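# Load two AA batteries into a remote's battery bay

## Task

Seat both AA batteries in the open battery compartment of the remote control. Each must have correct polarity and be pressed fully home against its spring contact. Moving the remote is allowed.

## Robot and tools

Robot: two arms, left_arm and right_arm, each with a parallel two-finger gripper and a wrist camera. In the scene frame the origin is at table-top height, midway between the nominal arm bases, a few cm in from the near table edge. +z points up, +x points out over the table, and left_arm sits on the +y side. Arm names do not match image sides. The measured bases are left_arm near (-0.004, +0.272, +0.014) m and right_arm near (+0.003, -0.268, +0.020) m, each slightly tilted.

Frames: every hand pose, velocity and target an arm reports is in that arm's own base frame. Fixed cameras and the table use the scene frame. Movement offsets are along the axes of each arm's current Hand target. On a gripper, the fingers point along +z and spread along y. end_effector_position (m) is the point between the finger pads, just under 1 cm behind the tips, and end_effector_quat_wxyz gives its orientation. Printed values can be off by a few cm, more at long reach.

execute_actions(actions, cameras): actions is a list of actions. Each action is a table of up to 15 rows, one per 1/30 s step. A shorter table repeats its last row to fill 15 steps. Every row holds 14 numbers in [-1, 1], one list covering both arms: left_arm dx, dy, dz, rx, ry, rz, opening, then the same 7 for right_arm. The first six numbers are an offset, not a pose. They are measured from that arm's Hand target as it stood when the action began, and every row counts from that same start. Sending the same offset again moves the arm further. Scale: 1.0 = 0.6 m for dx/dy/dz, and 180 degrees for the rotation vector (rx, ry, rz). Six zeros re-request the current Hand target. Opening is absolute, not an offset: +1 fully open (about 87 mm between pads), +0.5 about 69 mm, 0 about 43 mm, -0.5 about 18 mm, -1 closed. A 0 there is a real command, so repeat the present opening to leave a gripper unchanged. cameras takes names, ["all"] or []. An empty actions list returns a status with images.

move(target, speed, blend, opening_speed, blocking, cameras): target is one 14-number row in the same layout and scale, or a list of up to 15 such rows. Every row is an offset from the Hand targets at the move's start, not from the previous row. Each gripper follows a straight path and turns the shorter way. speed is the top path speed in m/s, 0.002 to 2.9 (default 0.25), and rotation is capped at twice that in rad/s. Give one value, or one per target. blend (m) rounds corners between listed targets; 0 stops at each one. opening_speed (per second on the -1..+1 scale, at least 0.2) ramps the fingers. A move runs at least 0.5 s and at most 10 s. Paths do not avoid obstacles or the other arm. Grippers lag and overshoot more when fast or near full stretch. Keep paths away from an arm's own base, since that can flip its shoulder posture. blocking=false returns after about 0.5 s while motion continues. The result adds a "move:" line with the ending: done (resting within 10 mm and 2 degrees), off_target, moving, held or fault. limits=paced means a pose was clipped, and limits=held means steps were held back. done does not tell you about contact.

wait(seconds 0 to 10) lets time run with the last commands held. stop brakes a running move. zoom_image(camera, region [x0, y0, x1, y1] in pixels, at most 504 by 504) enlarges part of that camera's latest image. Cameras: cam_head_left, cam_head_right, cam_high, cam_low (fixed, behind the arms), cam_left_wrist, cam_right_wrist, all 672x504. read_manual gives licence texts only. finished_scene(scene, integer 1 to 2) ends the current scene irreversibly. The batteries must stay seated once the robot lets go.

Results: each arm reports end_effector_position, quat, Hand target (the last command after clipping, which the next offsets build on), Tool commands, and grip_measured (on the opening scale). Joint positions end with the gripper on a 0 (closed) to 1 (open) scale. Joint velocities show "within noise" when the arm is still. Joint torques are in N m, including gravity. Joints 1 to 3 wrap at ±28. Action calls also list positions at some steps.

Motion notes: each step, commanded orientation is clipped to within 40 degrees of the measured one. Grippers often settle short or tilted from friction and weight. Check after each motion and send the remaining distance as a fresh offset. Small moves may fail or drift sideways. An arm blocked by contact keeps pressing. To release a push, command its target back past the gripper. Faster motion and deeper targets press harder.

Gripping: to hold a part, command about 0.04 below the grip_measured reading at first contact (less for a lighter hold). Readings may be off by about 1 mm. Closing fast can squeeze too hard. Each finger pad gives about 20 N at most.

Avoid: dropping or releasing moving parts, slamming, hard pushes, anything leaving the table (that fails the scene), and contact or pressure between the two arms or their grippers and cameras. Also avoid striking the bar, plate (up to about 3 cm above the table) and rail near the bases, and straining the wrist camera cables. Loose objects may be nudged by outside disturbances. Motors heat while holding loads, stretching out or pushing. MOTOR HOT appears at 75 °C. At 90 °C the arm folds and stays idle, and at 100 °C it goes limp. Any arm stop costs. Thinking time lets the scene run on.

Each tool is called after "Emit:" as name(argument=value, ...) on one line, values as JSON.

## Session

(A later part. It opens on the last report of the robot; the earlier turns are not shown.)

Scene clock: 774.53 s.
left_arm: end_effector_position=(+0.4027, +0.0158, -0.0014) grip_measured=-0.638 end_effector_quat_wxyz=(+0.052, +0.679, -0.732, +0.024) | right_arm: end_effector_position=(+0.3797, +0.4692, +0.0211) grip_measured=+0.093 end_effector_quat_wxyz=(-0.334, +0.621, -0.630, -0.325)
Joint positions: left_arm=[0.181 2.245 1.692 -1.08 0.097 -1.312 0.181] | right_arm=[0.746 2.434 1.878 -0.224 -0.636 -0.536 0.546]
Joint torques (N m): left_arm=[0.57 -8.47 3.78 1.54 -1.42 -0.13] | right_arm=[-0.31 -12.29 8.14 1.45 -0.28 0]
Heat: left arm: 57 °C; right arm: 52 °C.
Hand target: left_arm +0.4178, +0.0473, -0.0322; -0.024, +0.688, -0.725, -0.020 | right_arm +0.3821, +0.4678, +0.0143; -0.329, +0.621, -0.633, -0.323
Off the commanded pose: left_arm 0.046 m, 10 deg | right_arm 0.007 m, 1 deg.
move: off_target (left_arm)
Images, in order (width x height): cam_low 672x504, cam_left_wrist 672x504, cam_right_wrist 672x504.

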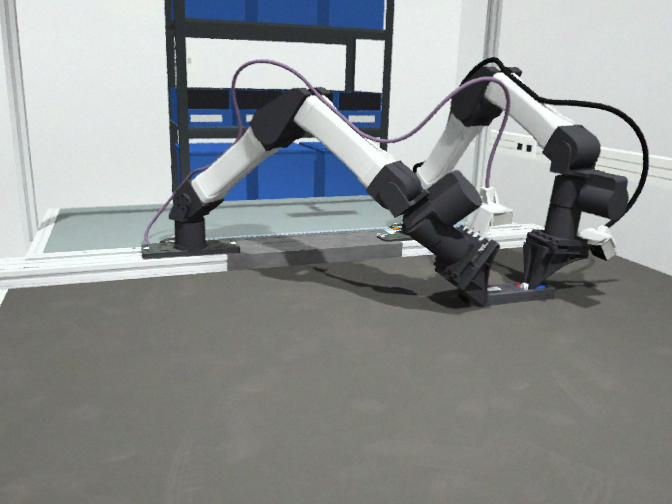

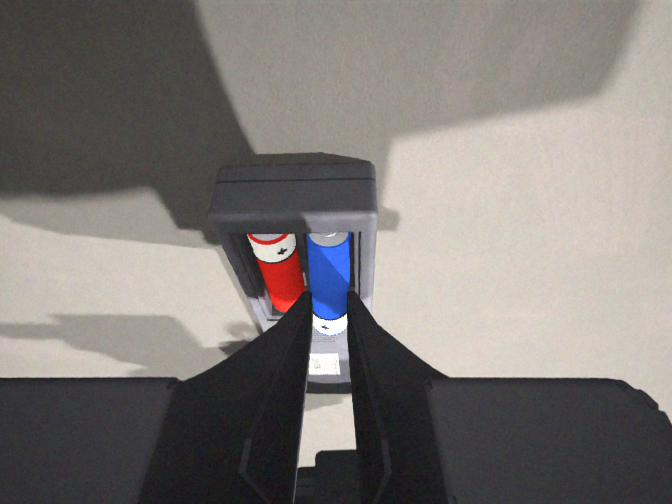

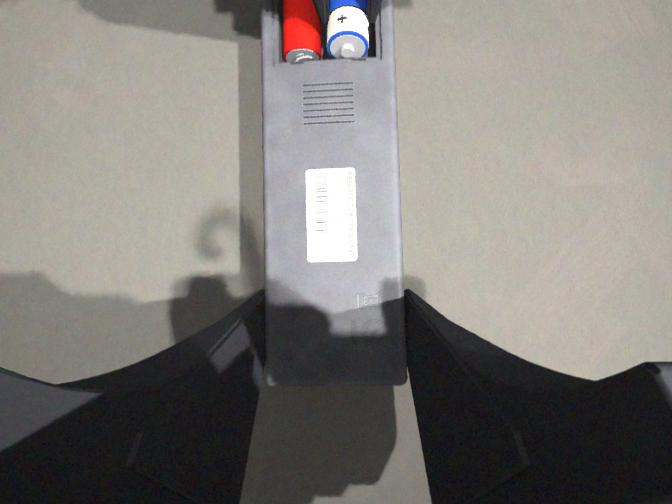

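Emit:
move(target=[0.035,0.012,-0.02,0,0.01,0,-0.5,0,0,0,0,0,0,-0.16], speed=0.05, opening_speed=0.4)

Emit:
move(target=[0,0,-0.09,0,0,0,-0.5,0,0,0,0,0,0,-0.16], speed=0.1, cameras=["cam_left_wrist","cam_low","cam_right_wrist"])

Emit:
zoom_image(camera="cam_left_wrist", region=[230, 130, 430, 340])

Emit:
zoom_image(camera="cam_low", region=[480, 252, 570, 312])

Emit:
zoom_image(camera="cam_right_wrist", region=[240, 0, 440, 150])

Scene clock: 779.83 s.
left_arm: end_effector_position=(+0.3997, +0.0145, -0.0010) grip_measured=-0.500 end_effector_quat_wxyz=(+0.027, +0.683, -0.730, +0.010) | right_arm: end_effector_position=(+0.3797, +0.4692, +0.0211) grip_measured=+0.093 end_effector_quat_wxyz=(-0.334, +0.621, -0.630, -0.325)
Joint positions: left_arm=[0.158 2.201 1.634 -1.037 0.047 -1.345 0.25] | right_arm=[0.746 2.434 1.878 -0.224 -0.636 -0.536 0.546]
Joint torques (N m): left_arm=[-0.68 -8.75 3.75 1.23 -0.78 -0.12] | right_arm=[-0.31 -12.29 8.14 1.45 -0.28 0]
Heat: left arm: 56 °C; right arm: 52 °C.
Hand target: left_arm +0.4094, +0.0260, -0.0215; -0.013, +0.688, -0.725, -0.009 | right_arm +0.3821, +0.4678, +0.0143; -0.329, +0.621, -0.633, -0.323
Off the commanded pose: left_arm 0.025 m, 5 deg | right_arm 0.007 m, 1 deg.
move: off_target (left_arm)

Scene clock: 781.03 s.
left_arm: end_effector_position=(+0.3960, +0.0212, +0.0083) grip_measured=-0.500 end_effector_quat_wxyz=(+0.019, +0.686, -0.727, -0.022) | right_arm: end_effector_position=(+0.3795, +0.4691, +0.0210) grip_measured=+0.093 end_effector_quat_wxyz=(-0.333, +0.621, -0.631, -0.325)
Joint positions: left_arm=[0.15 2.198 1.677 -1.106 -0.015 -1.362 0.25] | right_arm=[0.746 2.434 1.878 -0.225 -0.636 -0.536 0.546]
Joint torques (N m): left_arm=[-0.4 -14.38 10.32 0.13 -0.24 -0.01] | right_arm=[-0.32 -12.27 8.13 1.47 -0.28 0]
Heat: left arm: 57 °C; right arm: 52 °C.
Hand target: left_arm +0.4091, +0.0243, +0.0324; -0.013, +0.688, -0.725, -0.009 | right_arm +0.3821, +0.4678, +0.0143; -0.329, +0.621, -0.633, -0.323
Off the commanded pose: left_arm 0.028 m, 4 deg | right_arm 0.007 m, 1 deg.
move: off_target (left_arm)
Images, in order (width x height): cam_low 672x504, cam_left_wrist 672x504, cam_right_wrist 672x504.

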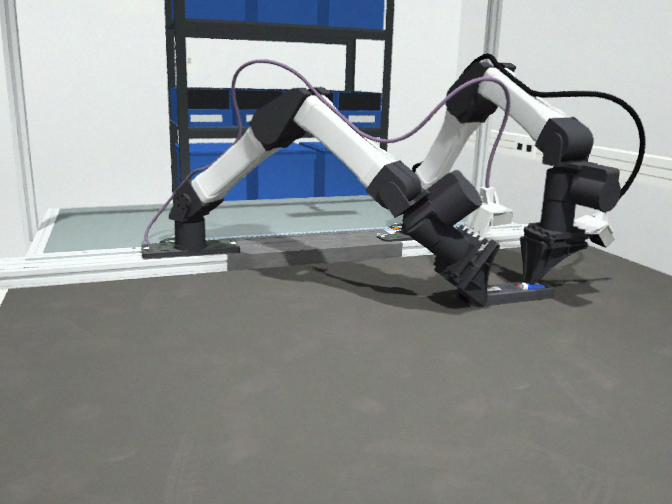

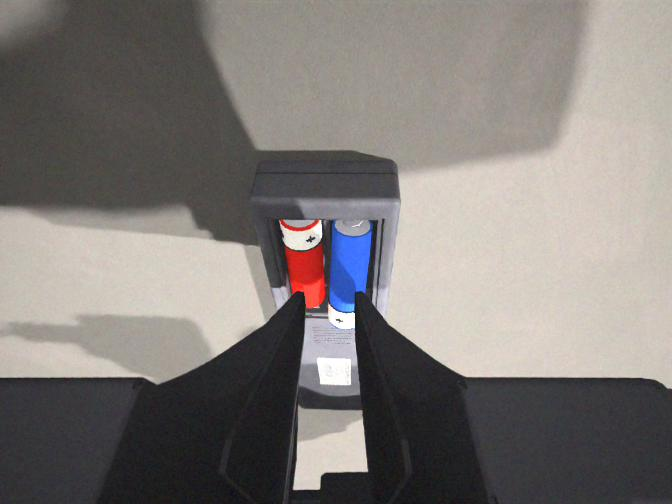

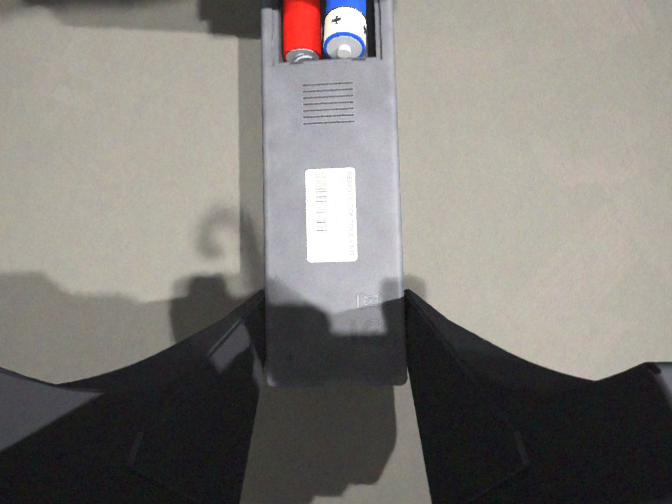

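Scaled by 2.400 from the camera's 672x504 image, which has a finer 960x720 frame.

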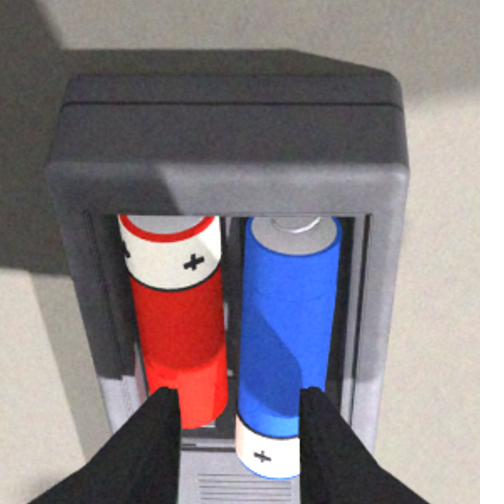

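Scaled by 5.600 from the camera's 672x504 image, which has a finer 960x720 frame.

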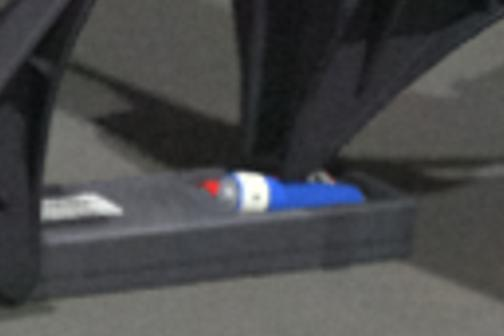

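Scaled by 2.520 from the camera's 672x504 image, which has a finer 960x720 frame.

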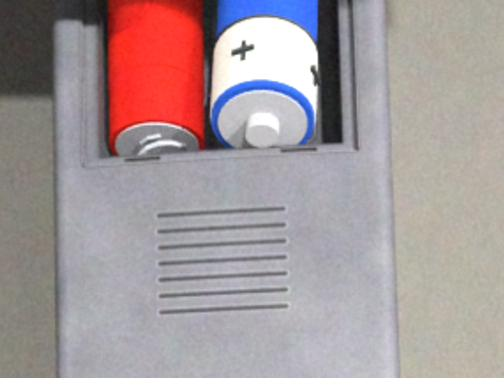

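Emit:
move(target=[[0,0,-0.03,0,0.01,0,-0.85,0,0,0,0,0,0,-0.16],[0.022,0.004,-0.03,0,0.01,0,-0.85,0,0,0,0,0,0,-0.16],[0.022,0.004,0.03,0,0.01,0,-0.85,0,0,0,0,0,0,-0.16]], speed=0.07, cameras=["cam_left_wrist","cam_low","cam_right_wrist"])

Emit:
zoom_image(camera="cam_left_wrist", region=[230, 130, 430, 340])

Emit:
zoom_image(camera="cam_right_wrist", region=[240, 0, 440, 150])

Scene clock: 796.70 s.
left_arm: end_effector_position=(+0.4004, +0.0118, +0.0111) grip_measured=-0.850 end_effector_quat_wxyz=(+0.010, +0.685, -0.728, -0.008) | right_arm: end_effector_position=(+0.3795, +0.4691, +0.0210) grip_measured=+0.093 end_effector_quat_wxyz=(-0.333, +0.621, -0.631, -0.325)
Joint positions: left_arm=[0.131 2.177 1.656 -1.075 -0.002 -1.379 0.075] | right_arm=[0.746 2.434 1.878 -0.225 -0.636 -0.536 0.546]
Joint torques (N m): left_arm=[-0.09 -11.48 6.22 0.53 -0.06 0.03] | right_arm=[-0.31 -12.27 8.13 1.47 -0.28 0]
Heat: left arm: 62 °C; right arm: 52 °C.
Hand target: left_arm +0.4061, +0.0118, +0.0141; -0.002, +0.688, -0.725, +0.002 | right_arm +0.3821, +0.4678, +0.0143; -0.329, +0.621, -0.633, -0.323
Off the commanded pose: left_arm 0.006 m, 2 deg | right_arm 0.007 m, 1 deg.
move: done
Images, in order (width x height): cam_low 672x504, cam_left_wrist 672x504, cam_right_wrist 672x504.

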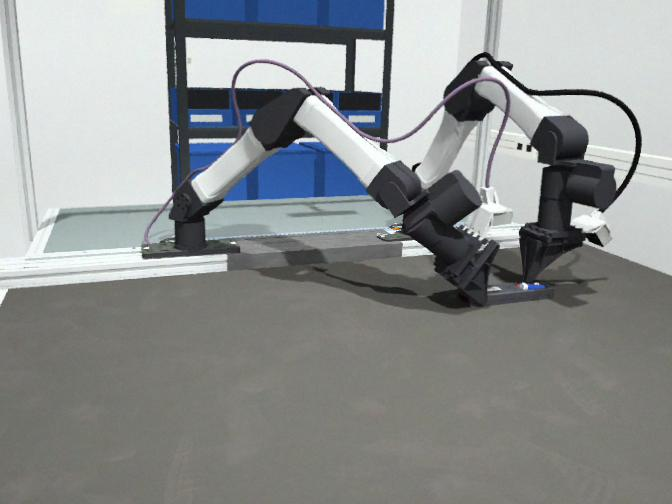

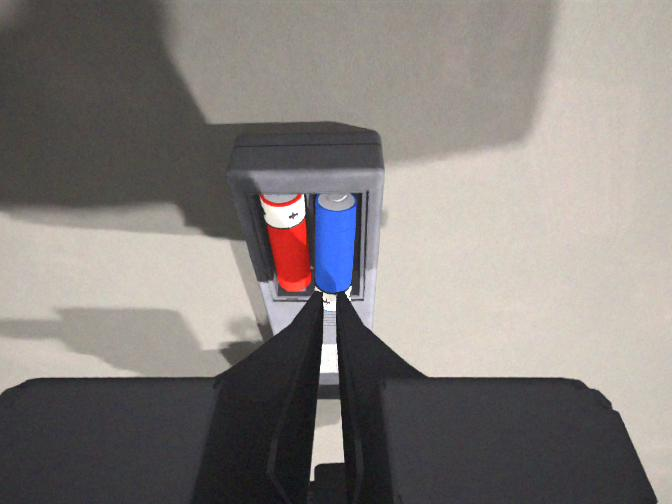

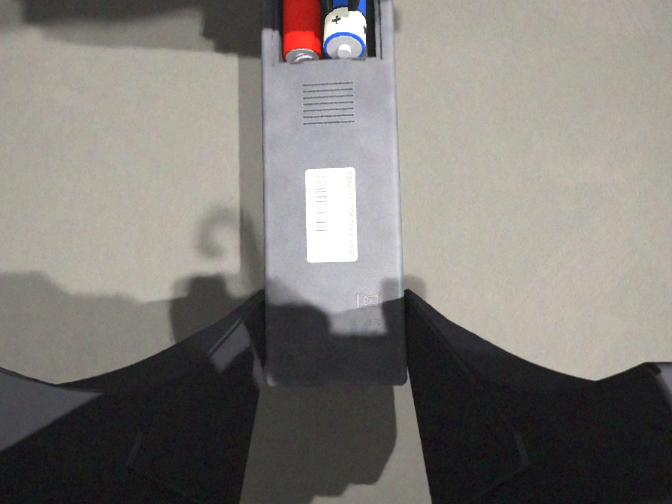

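Scaled by 2.400 from the camera's 672x504 image, which has a finer 960x720 frame.

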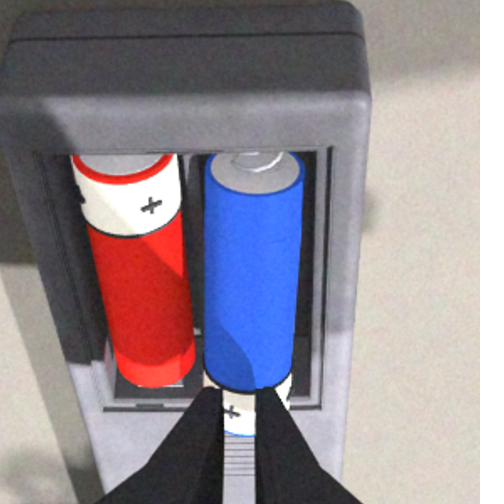

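Scaled by 2.520 from the camera's 672x504 image, which has a finer 960x720 frame.

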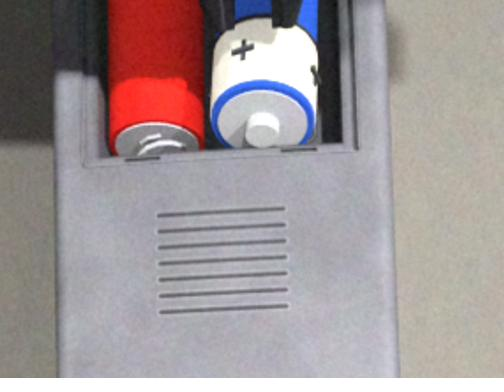

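Emit:
move(target=[[0,-0.001,0.022,0,0,0,-0.85,0,0,0,0,0,0,-0.16],[0,-0.009,0.04,0,0,0,-0.85,0,0,0,0,0,0,-0.16]], speed=0.04, cameras=["cam_left_wrist","cam_low","cam_right_wrist"])

Emit:
zoom_image(camera="cam_left_wrist", region=[230, 130, 430, 340])

Emit:
zoom_image(camera="cam_right_wrist", region=[240, 0, 440, 150])

Emit:
zoom_image(camera="cam_low", region=[480, 252, 570, 312])

Scene clock: 805.07 s.
left_arm: end_effector_position=(+0.4015, +0.0112, +0.0068) grip_measured=-0.850 end_effector_quat_wxyz=(+0.008, +0.685, -0.728, -0.004) | right_arm: end_effector_position=(+0.3795, +0.4691, +0.0209) grip_measured=+0.093 end_effector_quat_wxyz=(-0.333, +0.621, -0.631, -0.325)
Joint positions: left_arm=[0.131 2.178 1.639 -1.049 0.002 -1.379 0.075] | right_arm=[0.746 2.434 1.878 -0.225 -0.636 -0.536 0.546]
Joint torques (N m): left_arm=[-0.24 -7.57 5.57 1.02 -0.12 -0.04] | right_arm=[-0.31 -12.27 8.14 1.47 -0.28 0]
Heat: left arm: 62 °C; right arm: 53 °C.
Hand target: left_arm +0.4116, +0.0115, -0.0099; -0.002, +0.688, -0.725, +0.002 | right_arm +0.3821, +0.4678, +0.0143; -0.329, +0.621, -0.633, -0.323
Off the commanded pose: left_arm 0.020 m, 1 deg | right_arm 0.007 m, 1 deg.
move: off_target (left_arm)
Images, in order (width x height): cam_low 672x504, cam_left_wrist 672x504, cam_right_wrist 672x504.

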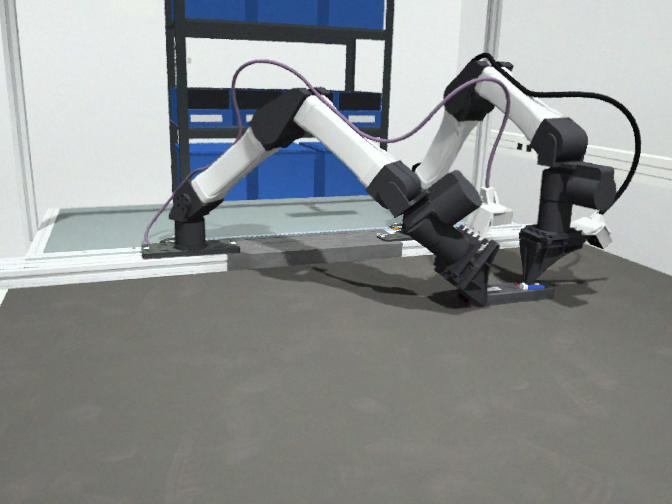

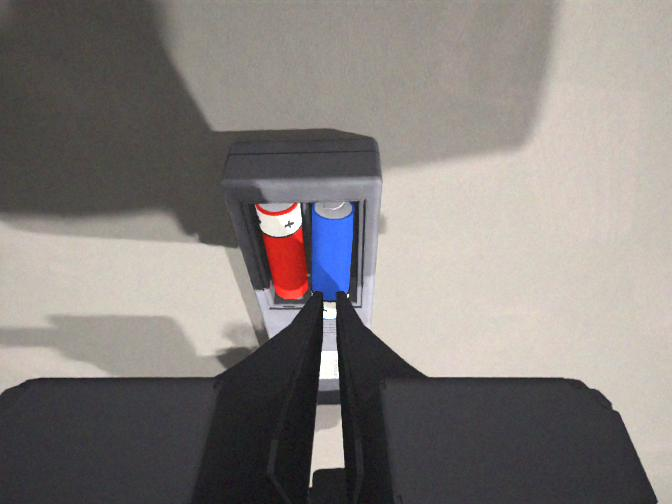

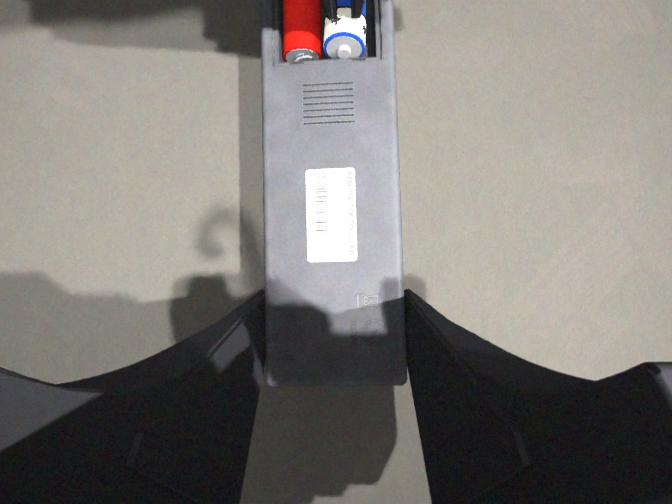

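Scaled by 2.400 from the camera's 672x504 image, which has a finer 960x720 frame.

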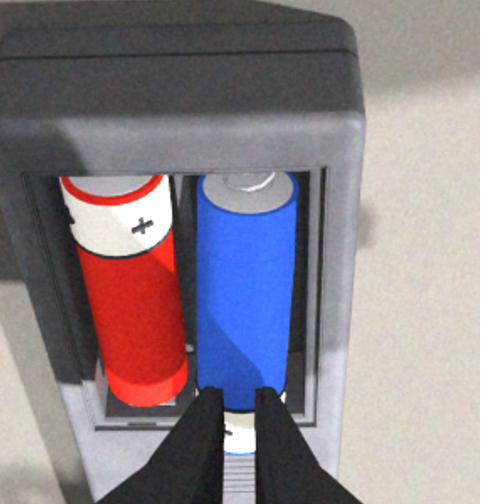

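Scaled by 2.520 from the camera's 672x504 image, which has a finer 960x720 frame.

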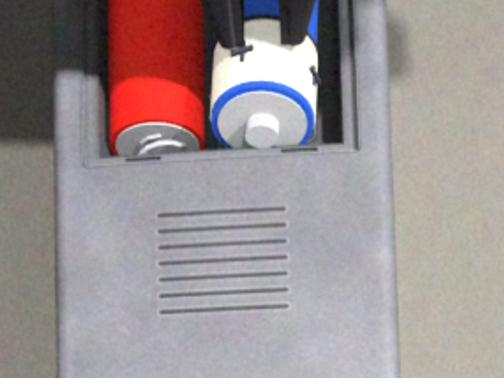

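Scaled by 5.600 from the camera's 672x504 image, which has a finer 960x720 frame.

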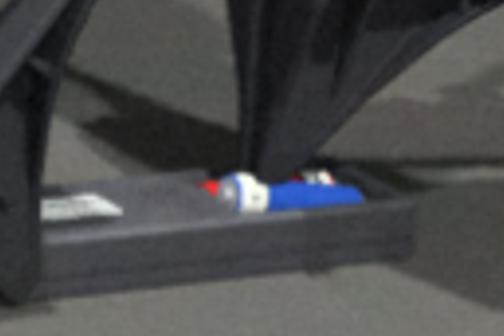

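Emit:
move(target=[-0.012,-0.012,0.03,0,0,0,-0.85,0,0,0,0,0,0,-0.16], speed=0.04, cameras=["cam_left_wrist","cam_low","cam_right_wrist"])

Emit:
zoom_image(camera="cam_left_wrist", region=[230, 130, 430, 340])

Emit:
zoom_image(camera="cam_right_wrist", region=[240, 0, 440, 150])

Emit:
zoom_image(camera="cam_low", region=[480, 252, 570, 312])

Scene clock: 810.70 s.
left_arm: end_effector_position=(+0.4030, +0.0116, +0.0011) grip_measured=-0.849 end_effector_quat_wxyz=(+0.016, +0.686, -0.727, +0.003) | right_arm: end_effector_position=(+0.3795, +0.4691, +0.0209) grip_measured=+0.093 end_effector_quat_wxyz=(-0.333, +0.621, -0.631, -0.325)
Joint positions: left_arm=[0.14 2.197 1.642 -1.038 0.023 -1.373 0.076] | right_arm=[0.746 2.434 1.878 -0.225 -0.636 -0.536 0.546]
Joint torques (N m): left_arm=[0.16 -4.98 6.57 1.32 -0.31 0.02] | right_arm=[-0.31 -12.27 8.14 1.47 -0.28 0]
Heat: left arm: 60 °C; right arm: 53 °C.
Hand target: left_arm +0.4193, +0.0182, -0.0279; -0.002, +0.688, -0.725, +0.002 | right_arm +0.3821, +0.4678, +0.0143; -0.329, +0.621, -0.633, -0.323
Off the commanded pose: left_arm 0.034 m, 2 deg | right_arm 0.007 m, 1 deg.
move: off_target (left_arm)
Images, in order (width x height): cam_low 672x504, cam_left_wrist 672x504, cam_right_wrist 672x504.

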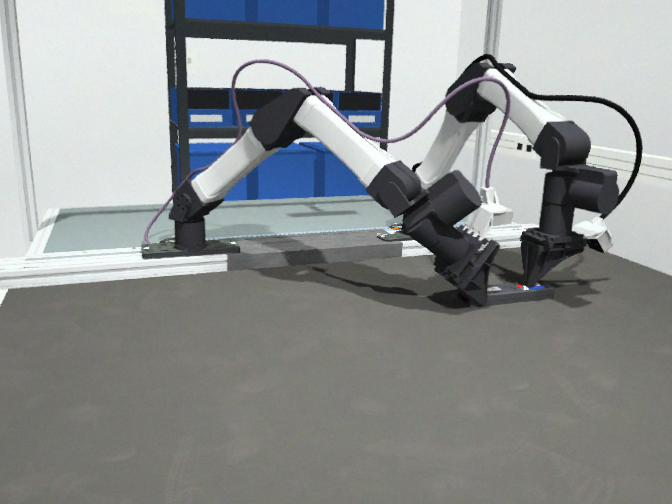

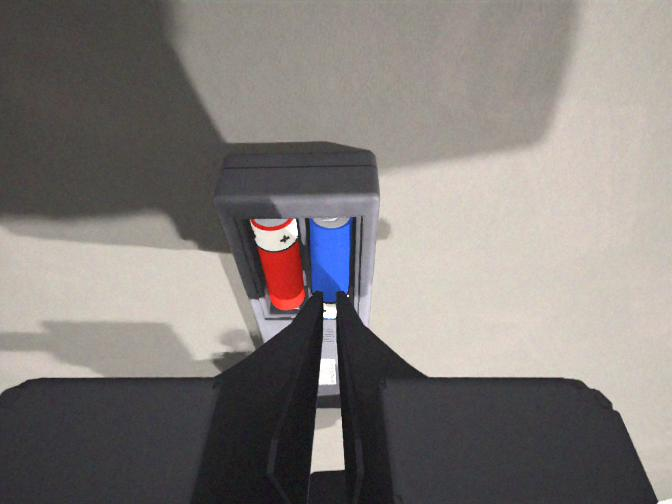

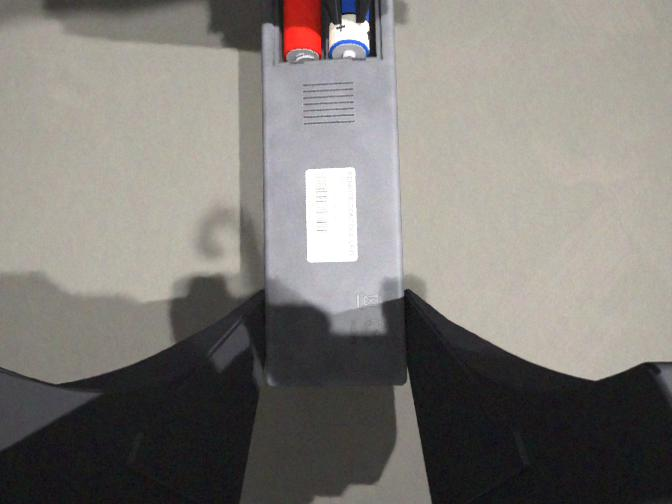

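Scaled by 2.400 from the camera's 672x504 image, which has a finer 960x720 frame.

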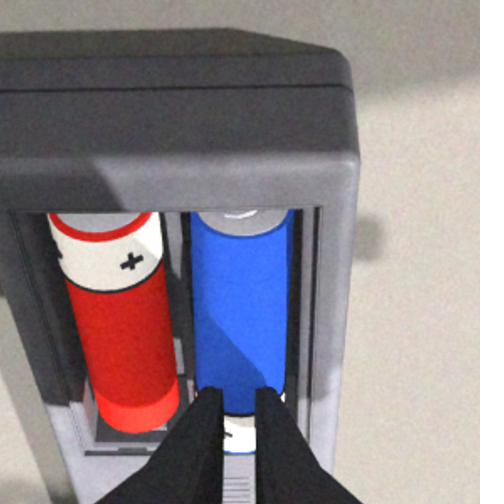

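Scaled by 2.520 from the camera's 672x504 image, which has a finer 960x720 frame.

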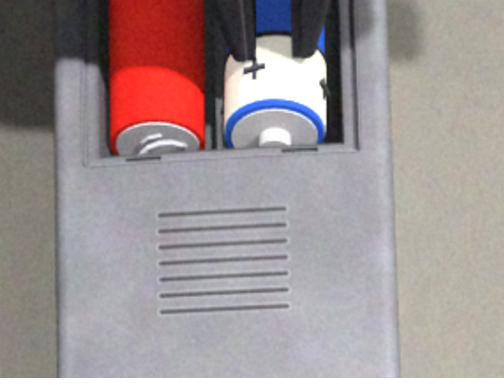

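Scaled by 5.600 from the camera's 672x504 image, which has a finer 960x720 frame.

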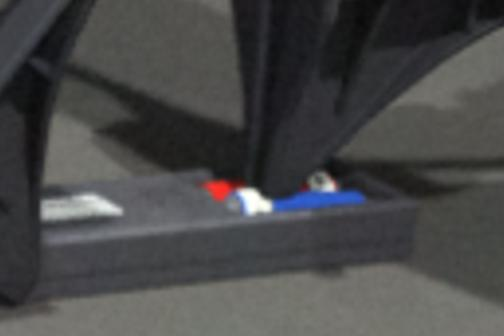

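Dropping in nicely. Continue.

Emit:
move(target=[-0.004,-0.005,0.03,0,0,0,-0.85,0,0,0,0,0,0,-0.16], speed=0.04, cameras=["cam_left_wrist","cam_low","cam_right_wrist"])

Emit:
zoom_image(camera="cam_right_wrist", region=[240, 0, 440, 150])

Emit:
zoom_image(camera="cam_low", region=[480, 252, 570, 312])

Scene clock: 817.50 s.
left_arm: end_effector_position=(+0.4029, +0.0118, +0.0001) grip_measured=-0.849 end_effector_quat_wxyz=(+0.023, +0.686, -0.727, +0.011) | right_arm: end_effector_position=(+0.3795, +0.4691, +0.0209) grip_measured=+0.093 end_effector_quat_wxyz=(-0.333, +0.621, -0.631, -0.325)
Joint positions: left_arm=[0.15 2.202 1.642 -1.037 0.044 -1.362 0.076] | right_arm=[0.746 2.434 1.878 -0.225 -0.636 -0.536 0.546]
Joint torques (N m): left_arm=[-0.25 -2.89 4.93 1.76 -0.51 0.02] | right_arm=[-0.31 -12.27 8.14 1.47 -0.28 0]
Heat: left arm: 58 °C; right arm: 53 °C.
Hand target: left_arm +0.4224, +0.0206, -0.0459; -0.002, +0.688, -0.725, +0.002 | right_arm +0.3821, +0.4678, +0.0143; -0.329, +0.621, -0.633, -0.323
Off the commanded pose: left_arm 0.051 m, 3 deg | right_arm 0.007 m, 1 deg.
move: off_target (left_arm)
Images, in order (width x height): cam_low 672x504, cam_left_wrist 672x504, cam_right_wrist 672x504.

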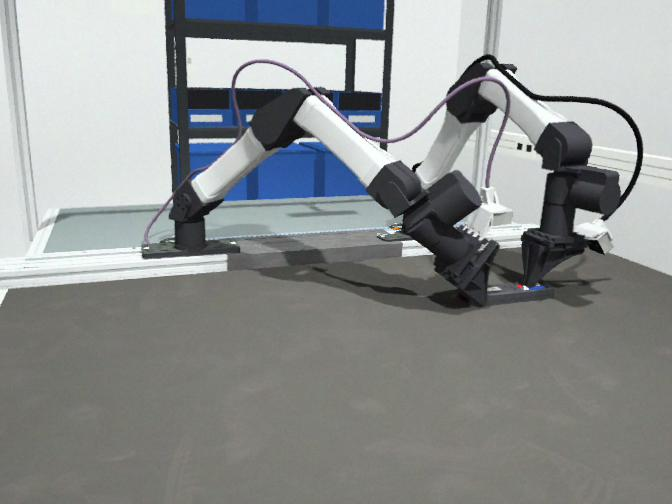

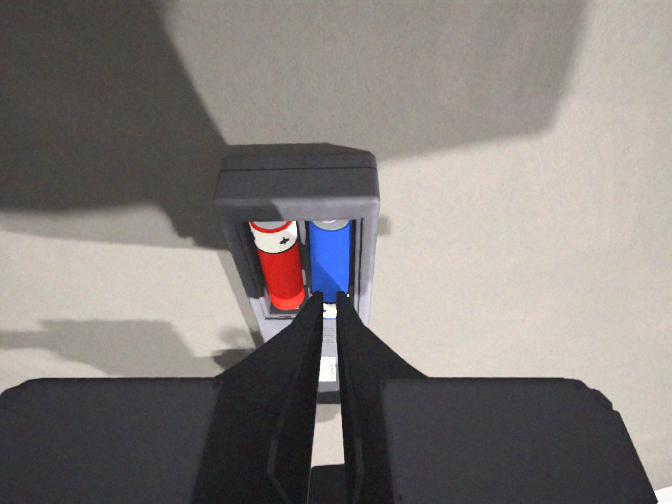

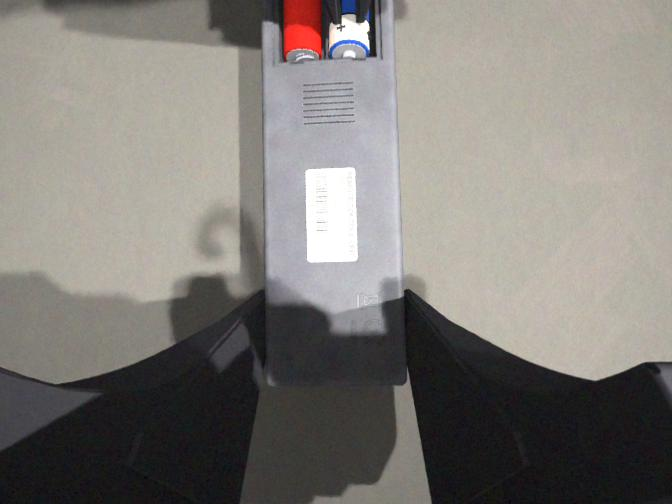

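Scaled by 2.520 from the camera's 672x504 image, which has a finer 960x720 frame.

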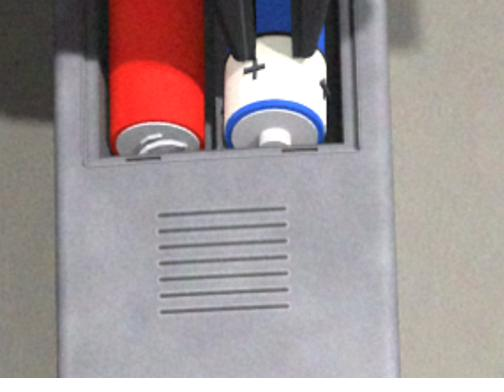

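Scaled by 5.600 from the camera's 672x504 image, which has a finer 960x720 frame.

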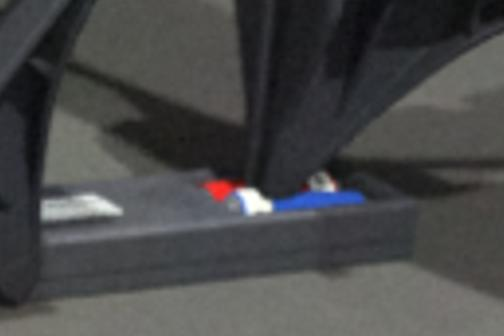

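Emit:
move(target=[0,0,-0.2,0,0,0,-0.85,0,0,0,0,0,0,-0.16], cameras=["cam_left_wrist","cam_right_wrist","cam_low"])

Scene clock: 833.17 s.
left_arm: end_effector_position=(+0.4143, +0.0183, +0.0599) grip_measured=-0.850 end_effector_quat_wxyz=(+0.019, +0.686, -0.727, -0.004) | right_arm: end_effector_position=(+0.3795, +0.4691, +0.0209) grip_measured=+0.093 end_effector_quat_wxyz=(-0.333, +0.621, -0.631, -0.325)
Joint positions: left_arm=[0.149 2.212 1.906 -1.299 0.015 -1.363 0.075] | right_arm=[0.746 2.434 1.878 -0.225 -0.636 -0.536 0.546]
Joint torques (N m): left_arm=[-0.25 -12.23 10.51 0.23 -0.21 -0.01] | right_arm=[-0.32 -12.27 8.14 1.47 -0.28 0]
Heat: left arm: 54 °C; right arm: 53 °C.
Hand target: left_arm +0.4218, +0.0206, +0.0741; -0.002, +0.688, -0.725, +0.002 | right_arm +0.3821, +0.4678, +0.0143; -0.329, +0.621, -0.633, -0.323
Off the commanded pose: left_arm 0.016 m, 2 deg | right_arm 0.007 m, 1 deg.
move: off_target (left_arm)
Images, in order (width x height): cam_low 672x504, cam_left_wrist 672x504, cam_right_wrist 672x504.

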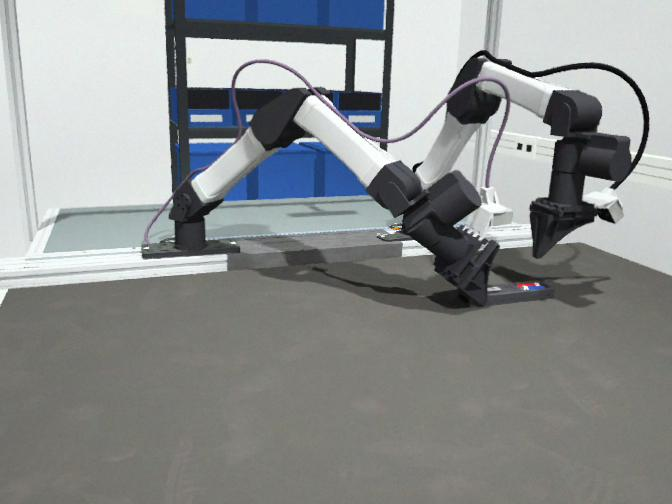

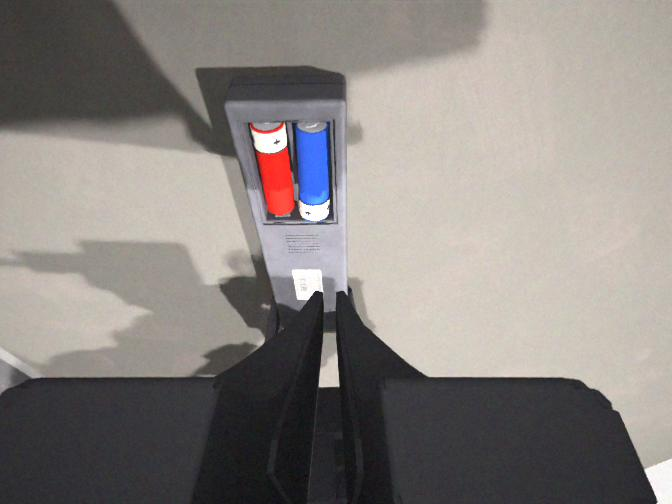

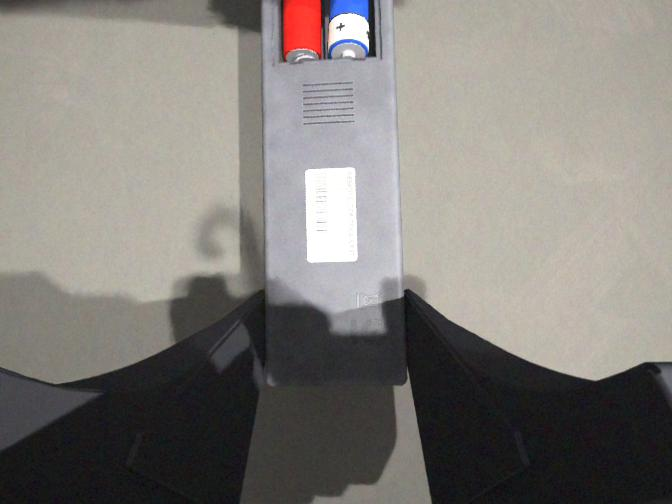

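Emit:
zoom_image(camera="cam_left_wrist", region=[220, 90, 360, 240])

Emit:
zoom_image(camera="cam_low", region=[470, 265, 570, 315])

Emit:
zoom_image(camera="cam_right_wrist", region=[255, 0, 405, 90])

Scaled by 3.360 from the camera's 672x504 image, which has a finer 960x720 frame.

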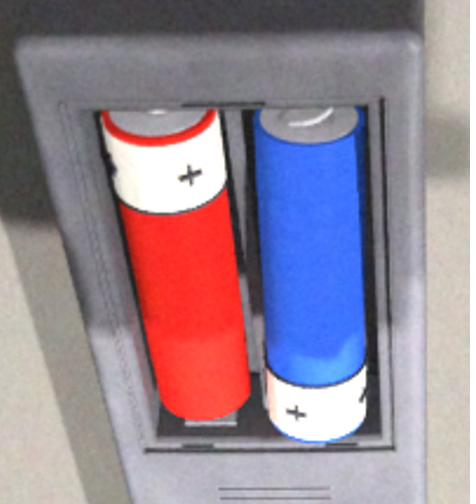

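Scaled by 5.040 from the camera's 672x504 image, which has a finer 960x720 frame.

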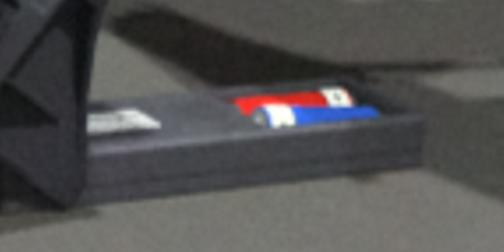

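Scaled by 3.360 from the camera's 672x504 image, which has a finer 960x720 frame.

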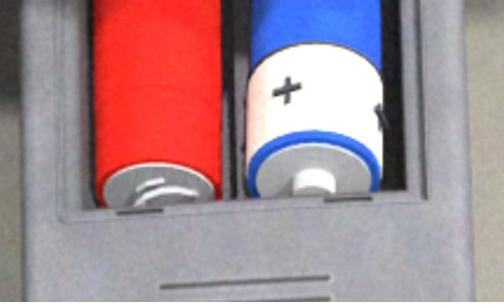

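Emit:
move(target=[[0,0,0.115,0,0,0,-0.85,0,0,0,0,0,0,-0.16],[0,0,0.18,0,0,0,-0.85,0,0,0,0,0,0,-0.16],[-0.02,0,0.185,0,0,0,-0.85,0,0,0,0,0,0,-0.16]], speed=[0.12,0.05,0.03], blend=[0.005,0.003,0], cameras=["cam_left_wrist","cam_right_wrist","cam_low"])

Emit:
zoom_image(camera="cam_left_wrist", region=[200, 90, 440, 330])

Emit:
zoom_image(camera="cam_right_wrist", region=[255, 0, 405, 90])

Scene clock: 850.23 s.
left_arm: end_effector_position=(+0.4139, +0.0189, -0.0005) grip_measured=-0.850 end_effector_quat_wxyz=(+0.019, +0.684, -0.729, +0.017) | right_arm: end_effector_position=(+0.3795, +0.4691, +0.0209) grip_measured=+0.093 end_effector_quat_wxyz=(-0.333, +0.621, -0.631, -0.325)
Joint positions: left_arm=[0.165 2.236 1.696 -1.043 0.05 -1.343 0.075] | right_arm=[0.746 2.434 1.878 -0.225 -0.636 -0.536 0.546]
Joint torques (N m): left_arm=[0.61 -5.64 3.7 1.43 -0.59 0.04] | right_arm=[-0.31 -12.27 8.13 1.47 -0.28 0]
Heat: left arm: 55 °C; right arm: 53 °C.
Hand target: left_arm +0.4231, +0.0326, -0.0369; -0.002, +0.688, -0.725, +0.002 | right_arm +0.3821, +0.4678, +0.0143; -0.329, +0.621, -0.633, -0.323
Off the commanded pose: left_arm 0.040 m, 3 deg | right_arm 0.007 m, 1 deg.
move: off_target (left_arm)
Images, in order (width x height): cam_low 672x504, cam_left_wrist 672x504, cam_right_wrist 672x504.

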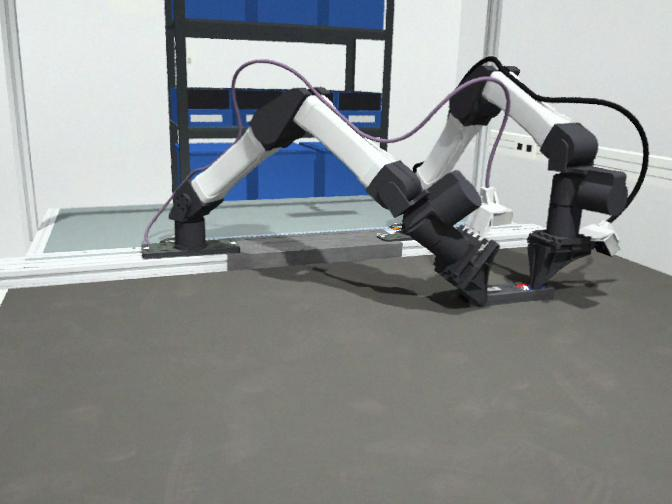

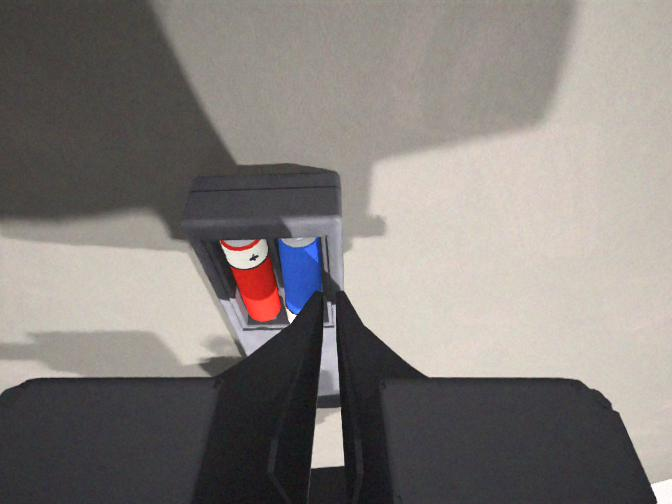

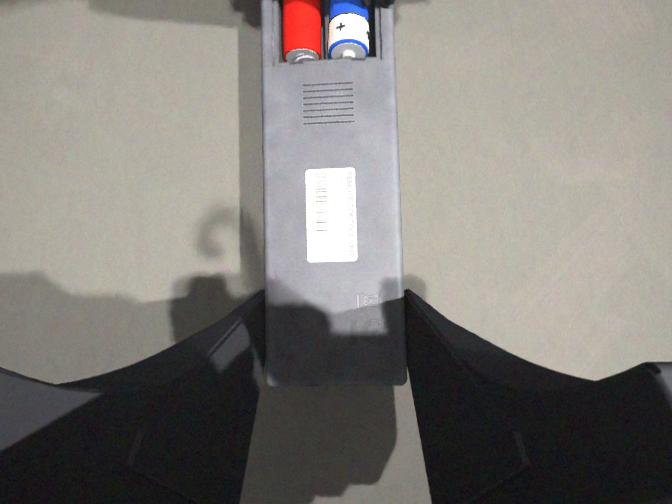

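Scaled by 2.100 from the camera's 672x504 image, which has a finer 960x720 frame.

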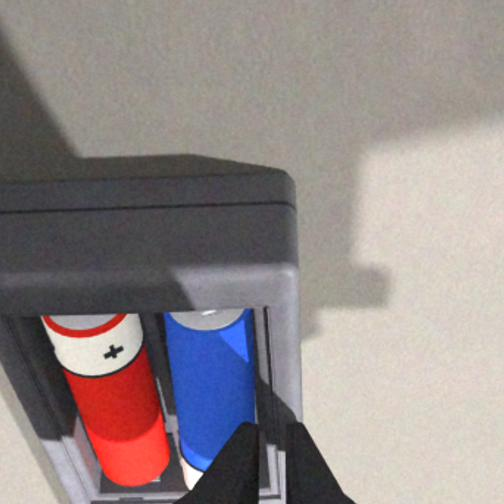

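Scaled by 3.360 from the camera's 672x504 image, which has a finer 960x720 frame.

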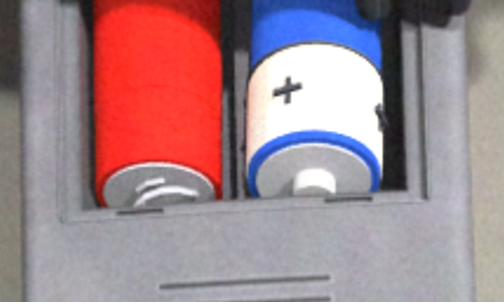

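Emit:
move(target=[[0,0,-0.08,0,0,0,-0.85,0,0,0,0,0,0,-0.16],[0.03,0.0177,-0.08,0,0,0,-0.85,0,0,0,0,0,0,-0.16],[0.03,0.0177,-0.04,0,0,0,-0.85,0,0,0,0,0,0,-0.16]], speed=0.1, cameras=["cam_left_wrist"])

Emit:
zoom_image(camera="cam_left_wrist", region=[200, 90, 440, 330])

Scene clock: 857.60 s.
left_arm: end_effector_position=(+0.4127, +0.0141, +0.0000) grip_measured=-0.851 end_effector_quat_wxyz=(+0.004, +0.688, -0.725, +0.011) | right_arm: end_effector_position=(+0.3791, +0.4688, +0.0207) grip_measured=+0.093 end_effector_quat_wxyz=(-0.332, +0.621, -0.631, -0.325)
Joint positions: left_arm=[0.143 2.208 1.658 -1.015 0.022 -1.375 0.075] | right_arm=[0.746 2.434 1.878 -0.228 -0.637 -0.536 0.546]
Joint torques (N m): left_arm=[-0.57 -9.65 3.74 0.76 -0.26 0.04] | right_arm=[-0.31 -12.27 8.13 1.5 -0.28 0]
Heat: left arm: 54 °C; right arm: 53 °C.
Hand target: left_arm +0.4115, +0.0152, -0.0128; -0.002, +0.688, -0.725, +0.002 | right_arm +0.3821, +0.4678, +0.0143; -0.329, +0.621, -0.633, -0.323
Off the commanded pose: left_arm 0.013 m, 1 deg | right_arm 0.007 m, 0 deg.
move: off_target (left_arm)
Images, in order (width x height): cam_left_wrist 672x504.

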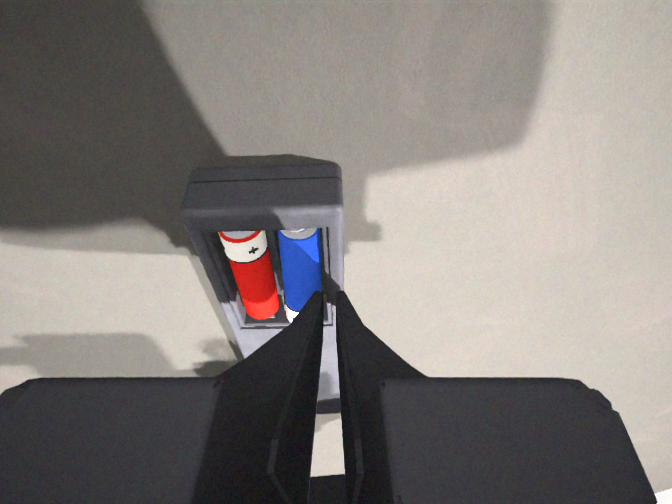

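Scaled by 2.100 from the camera's 672x504 image, which has a finer 960x720 frame.

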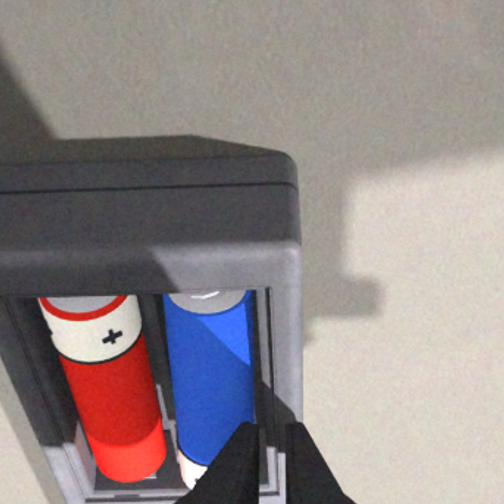

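Emit:
move(target=[[0,0,-0.06,0,0,0,-0.85,0,0,0,0,0,0,-0.16],[0.007,0.02,-0.05,0,0,0,-0.85,0,0,0,0,0,0,-0.16],[0.007,0.02,-0.015,0,0,0,-0.85,0,0,0,0,0,0,-0.16]], speed=0.1, cameras=["cam_left_wrist"])

Emit:
zoom_image(camera="cam_left_wrist", region=[200, 90, 440, 330])

Scene clock: 864.83 s.
left_arm: end_effector_position=(+0.3904, +0.0101, +0.0001) grip_measured=-0.850 end_effector_quat_wxyz=(+0.022, +0.687, -0.726, -0.006) | right_arm: end_effector_position=(+0.3791, +0.4688, +0.0207) grip_measured=+0.093 end_effector_quat_wxyz=(-0.332, +0.621, -0.631, -0.325)
Joint positions: left_arm=[0.138 2.169 1.592 -1.037 0.015 -1.377 0.075] | right_arm=[0.746 2.434 1.878 -0.228 -0.637 -0.536 0.546]
Joint torques (N m): left_arm=[-0.44 -10.69 4.31 0.9 -0.22 -0.01] | right_arm=[-0.31 -12.27 8.14 1.49 -0.28 0]
Heat: left arm: 55 °C; right arm: 54 °C.
Hand target: left_arm +0.3991, +0.0116, -0.0040; -0.002, +0.689, -0.725, +0.002 | right_arm +0.3821, +0.4678, +0.0143; -0.329, +0.621, -0.633, -0.323
Off the commanded pose: left_arm 0.010 m, 3 deg | right_arm 0.007 m, 0 deg.
move: off_target (left_arm)
Images, in order (width x height): cam_left_wrist 672x504.

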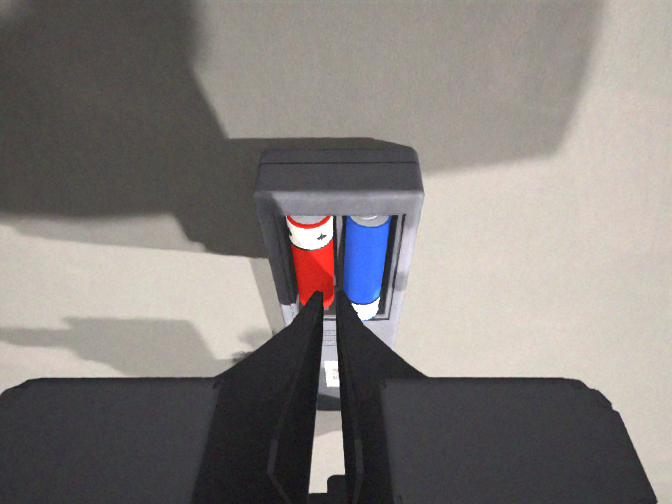

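Scaled by 2.100 from the camera's 672x504 image, which has a finer 960x720 frame.

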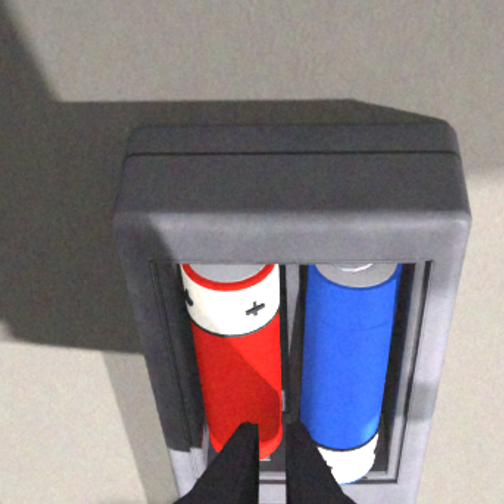

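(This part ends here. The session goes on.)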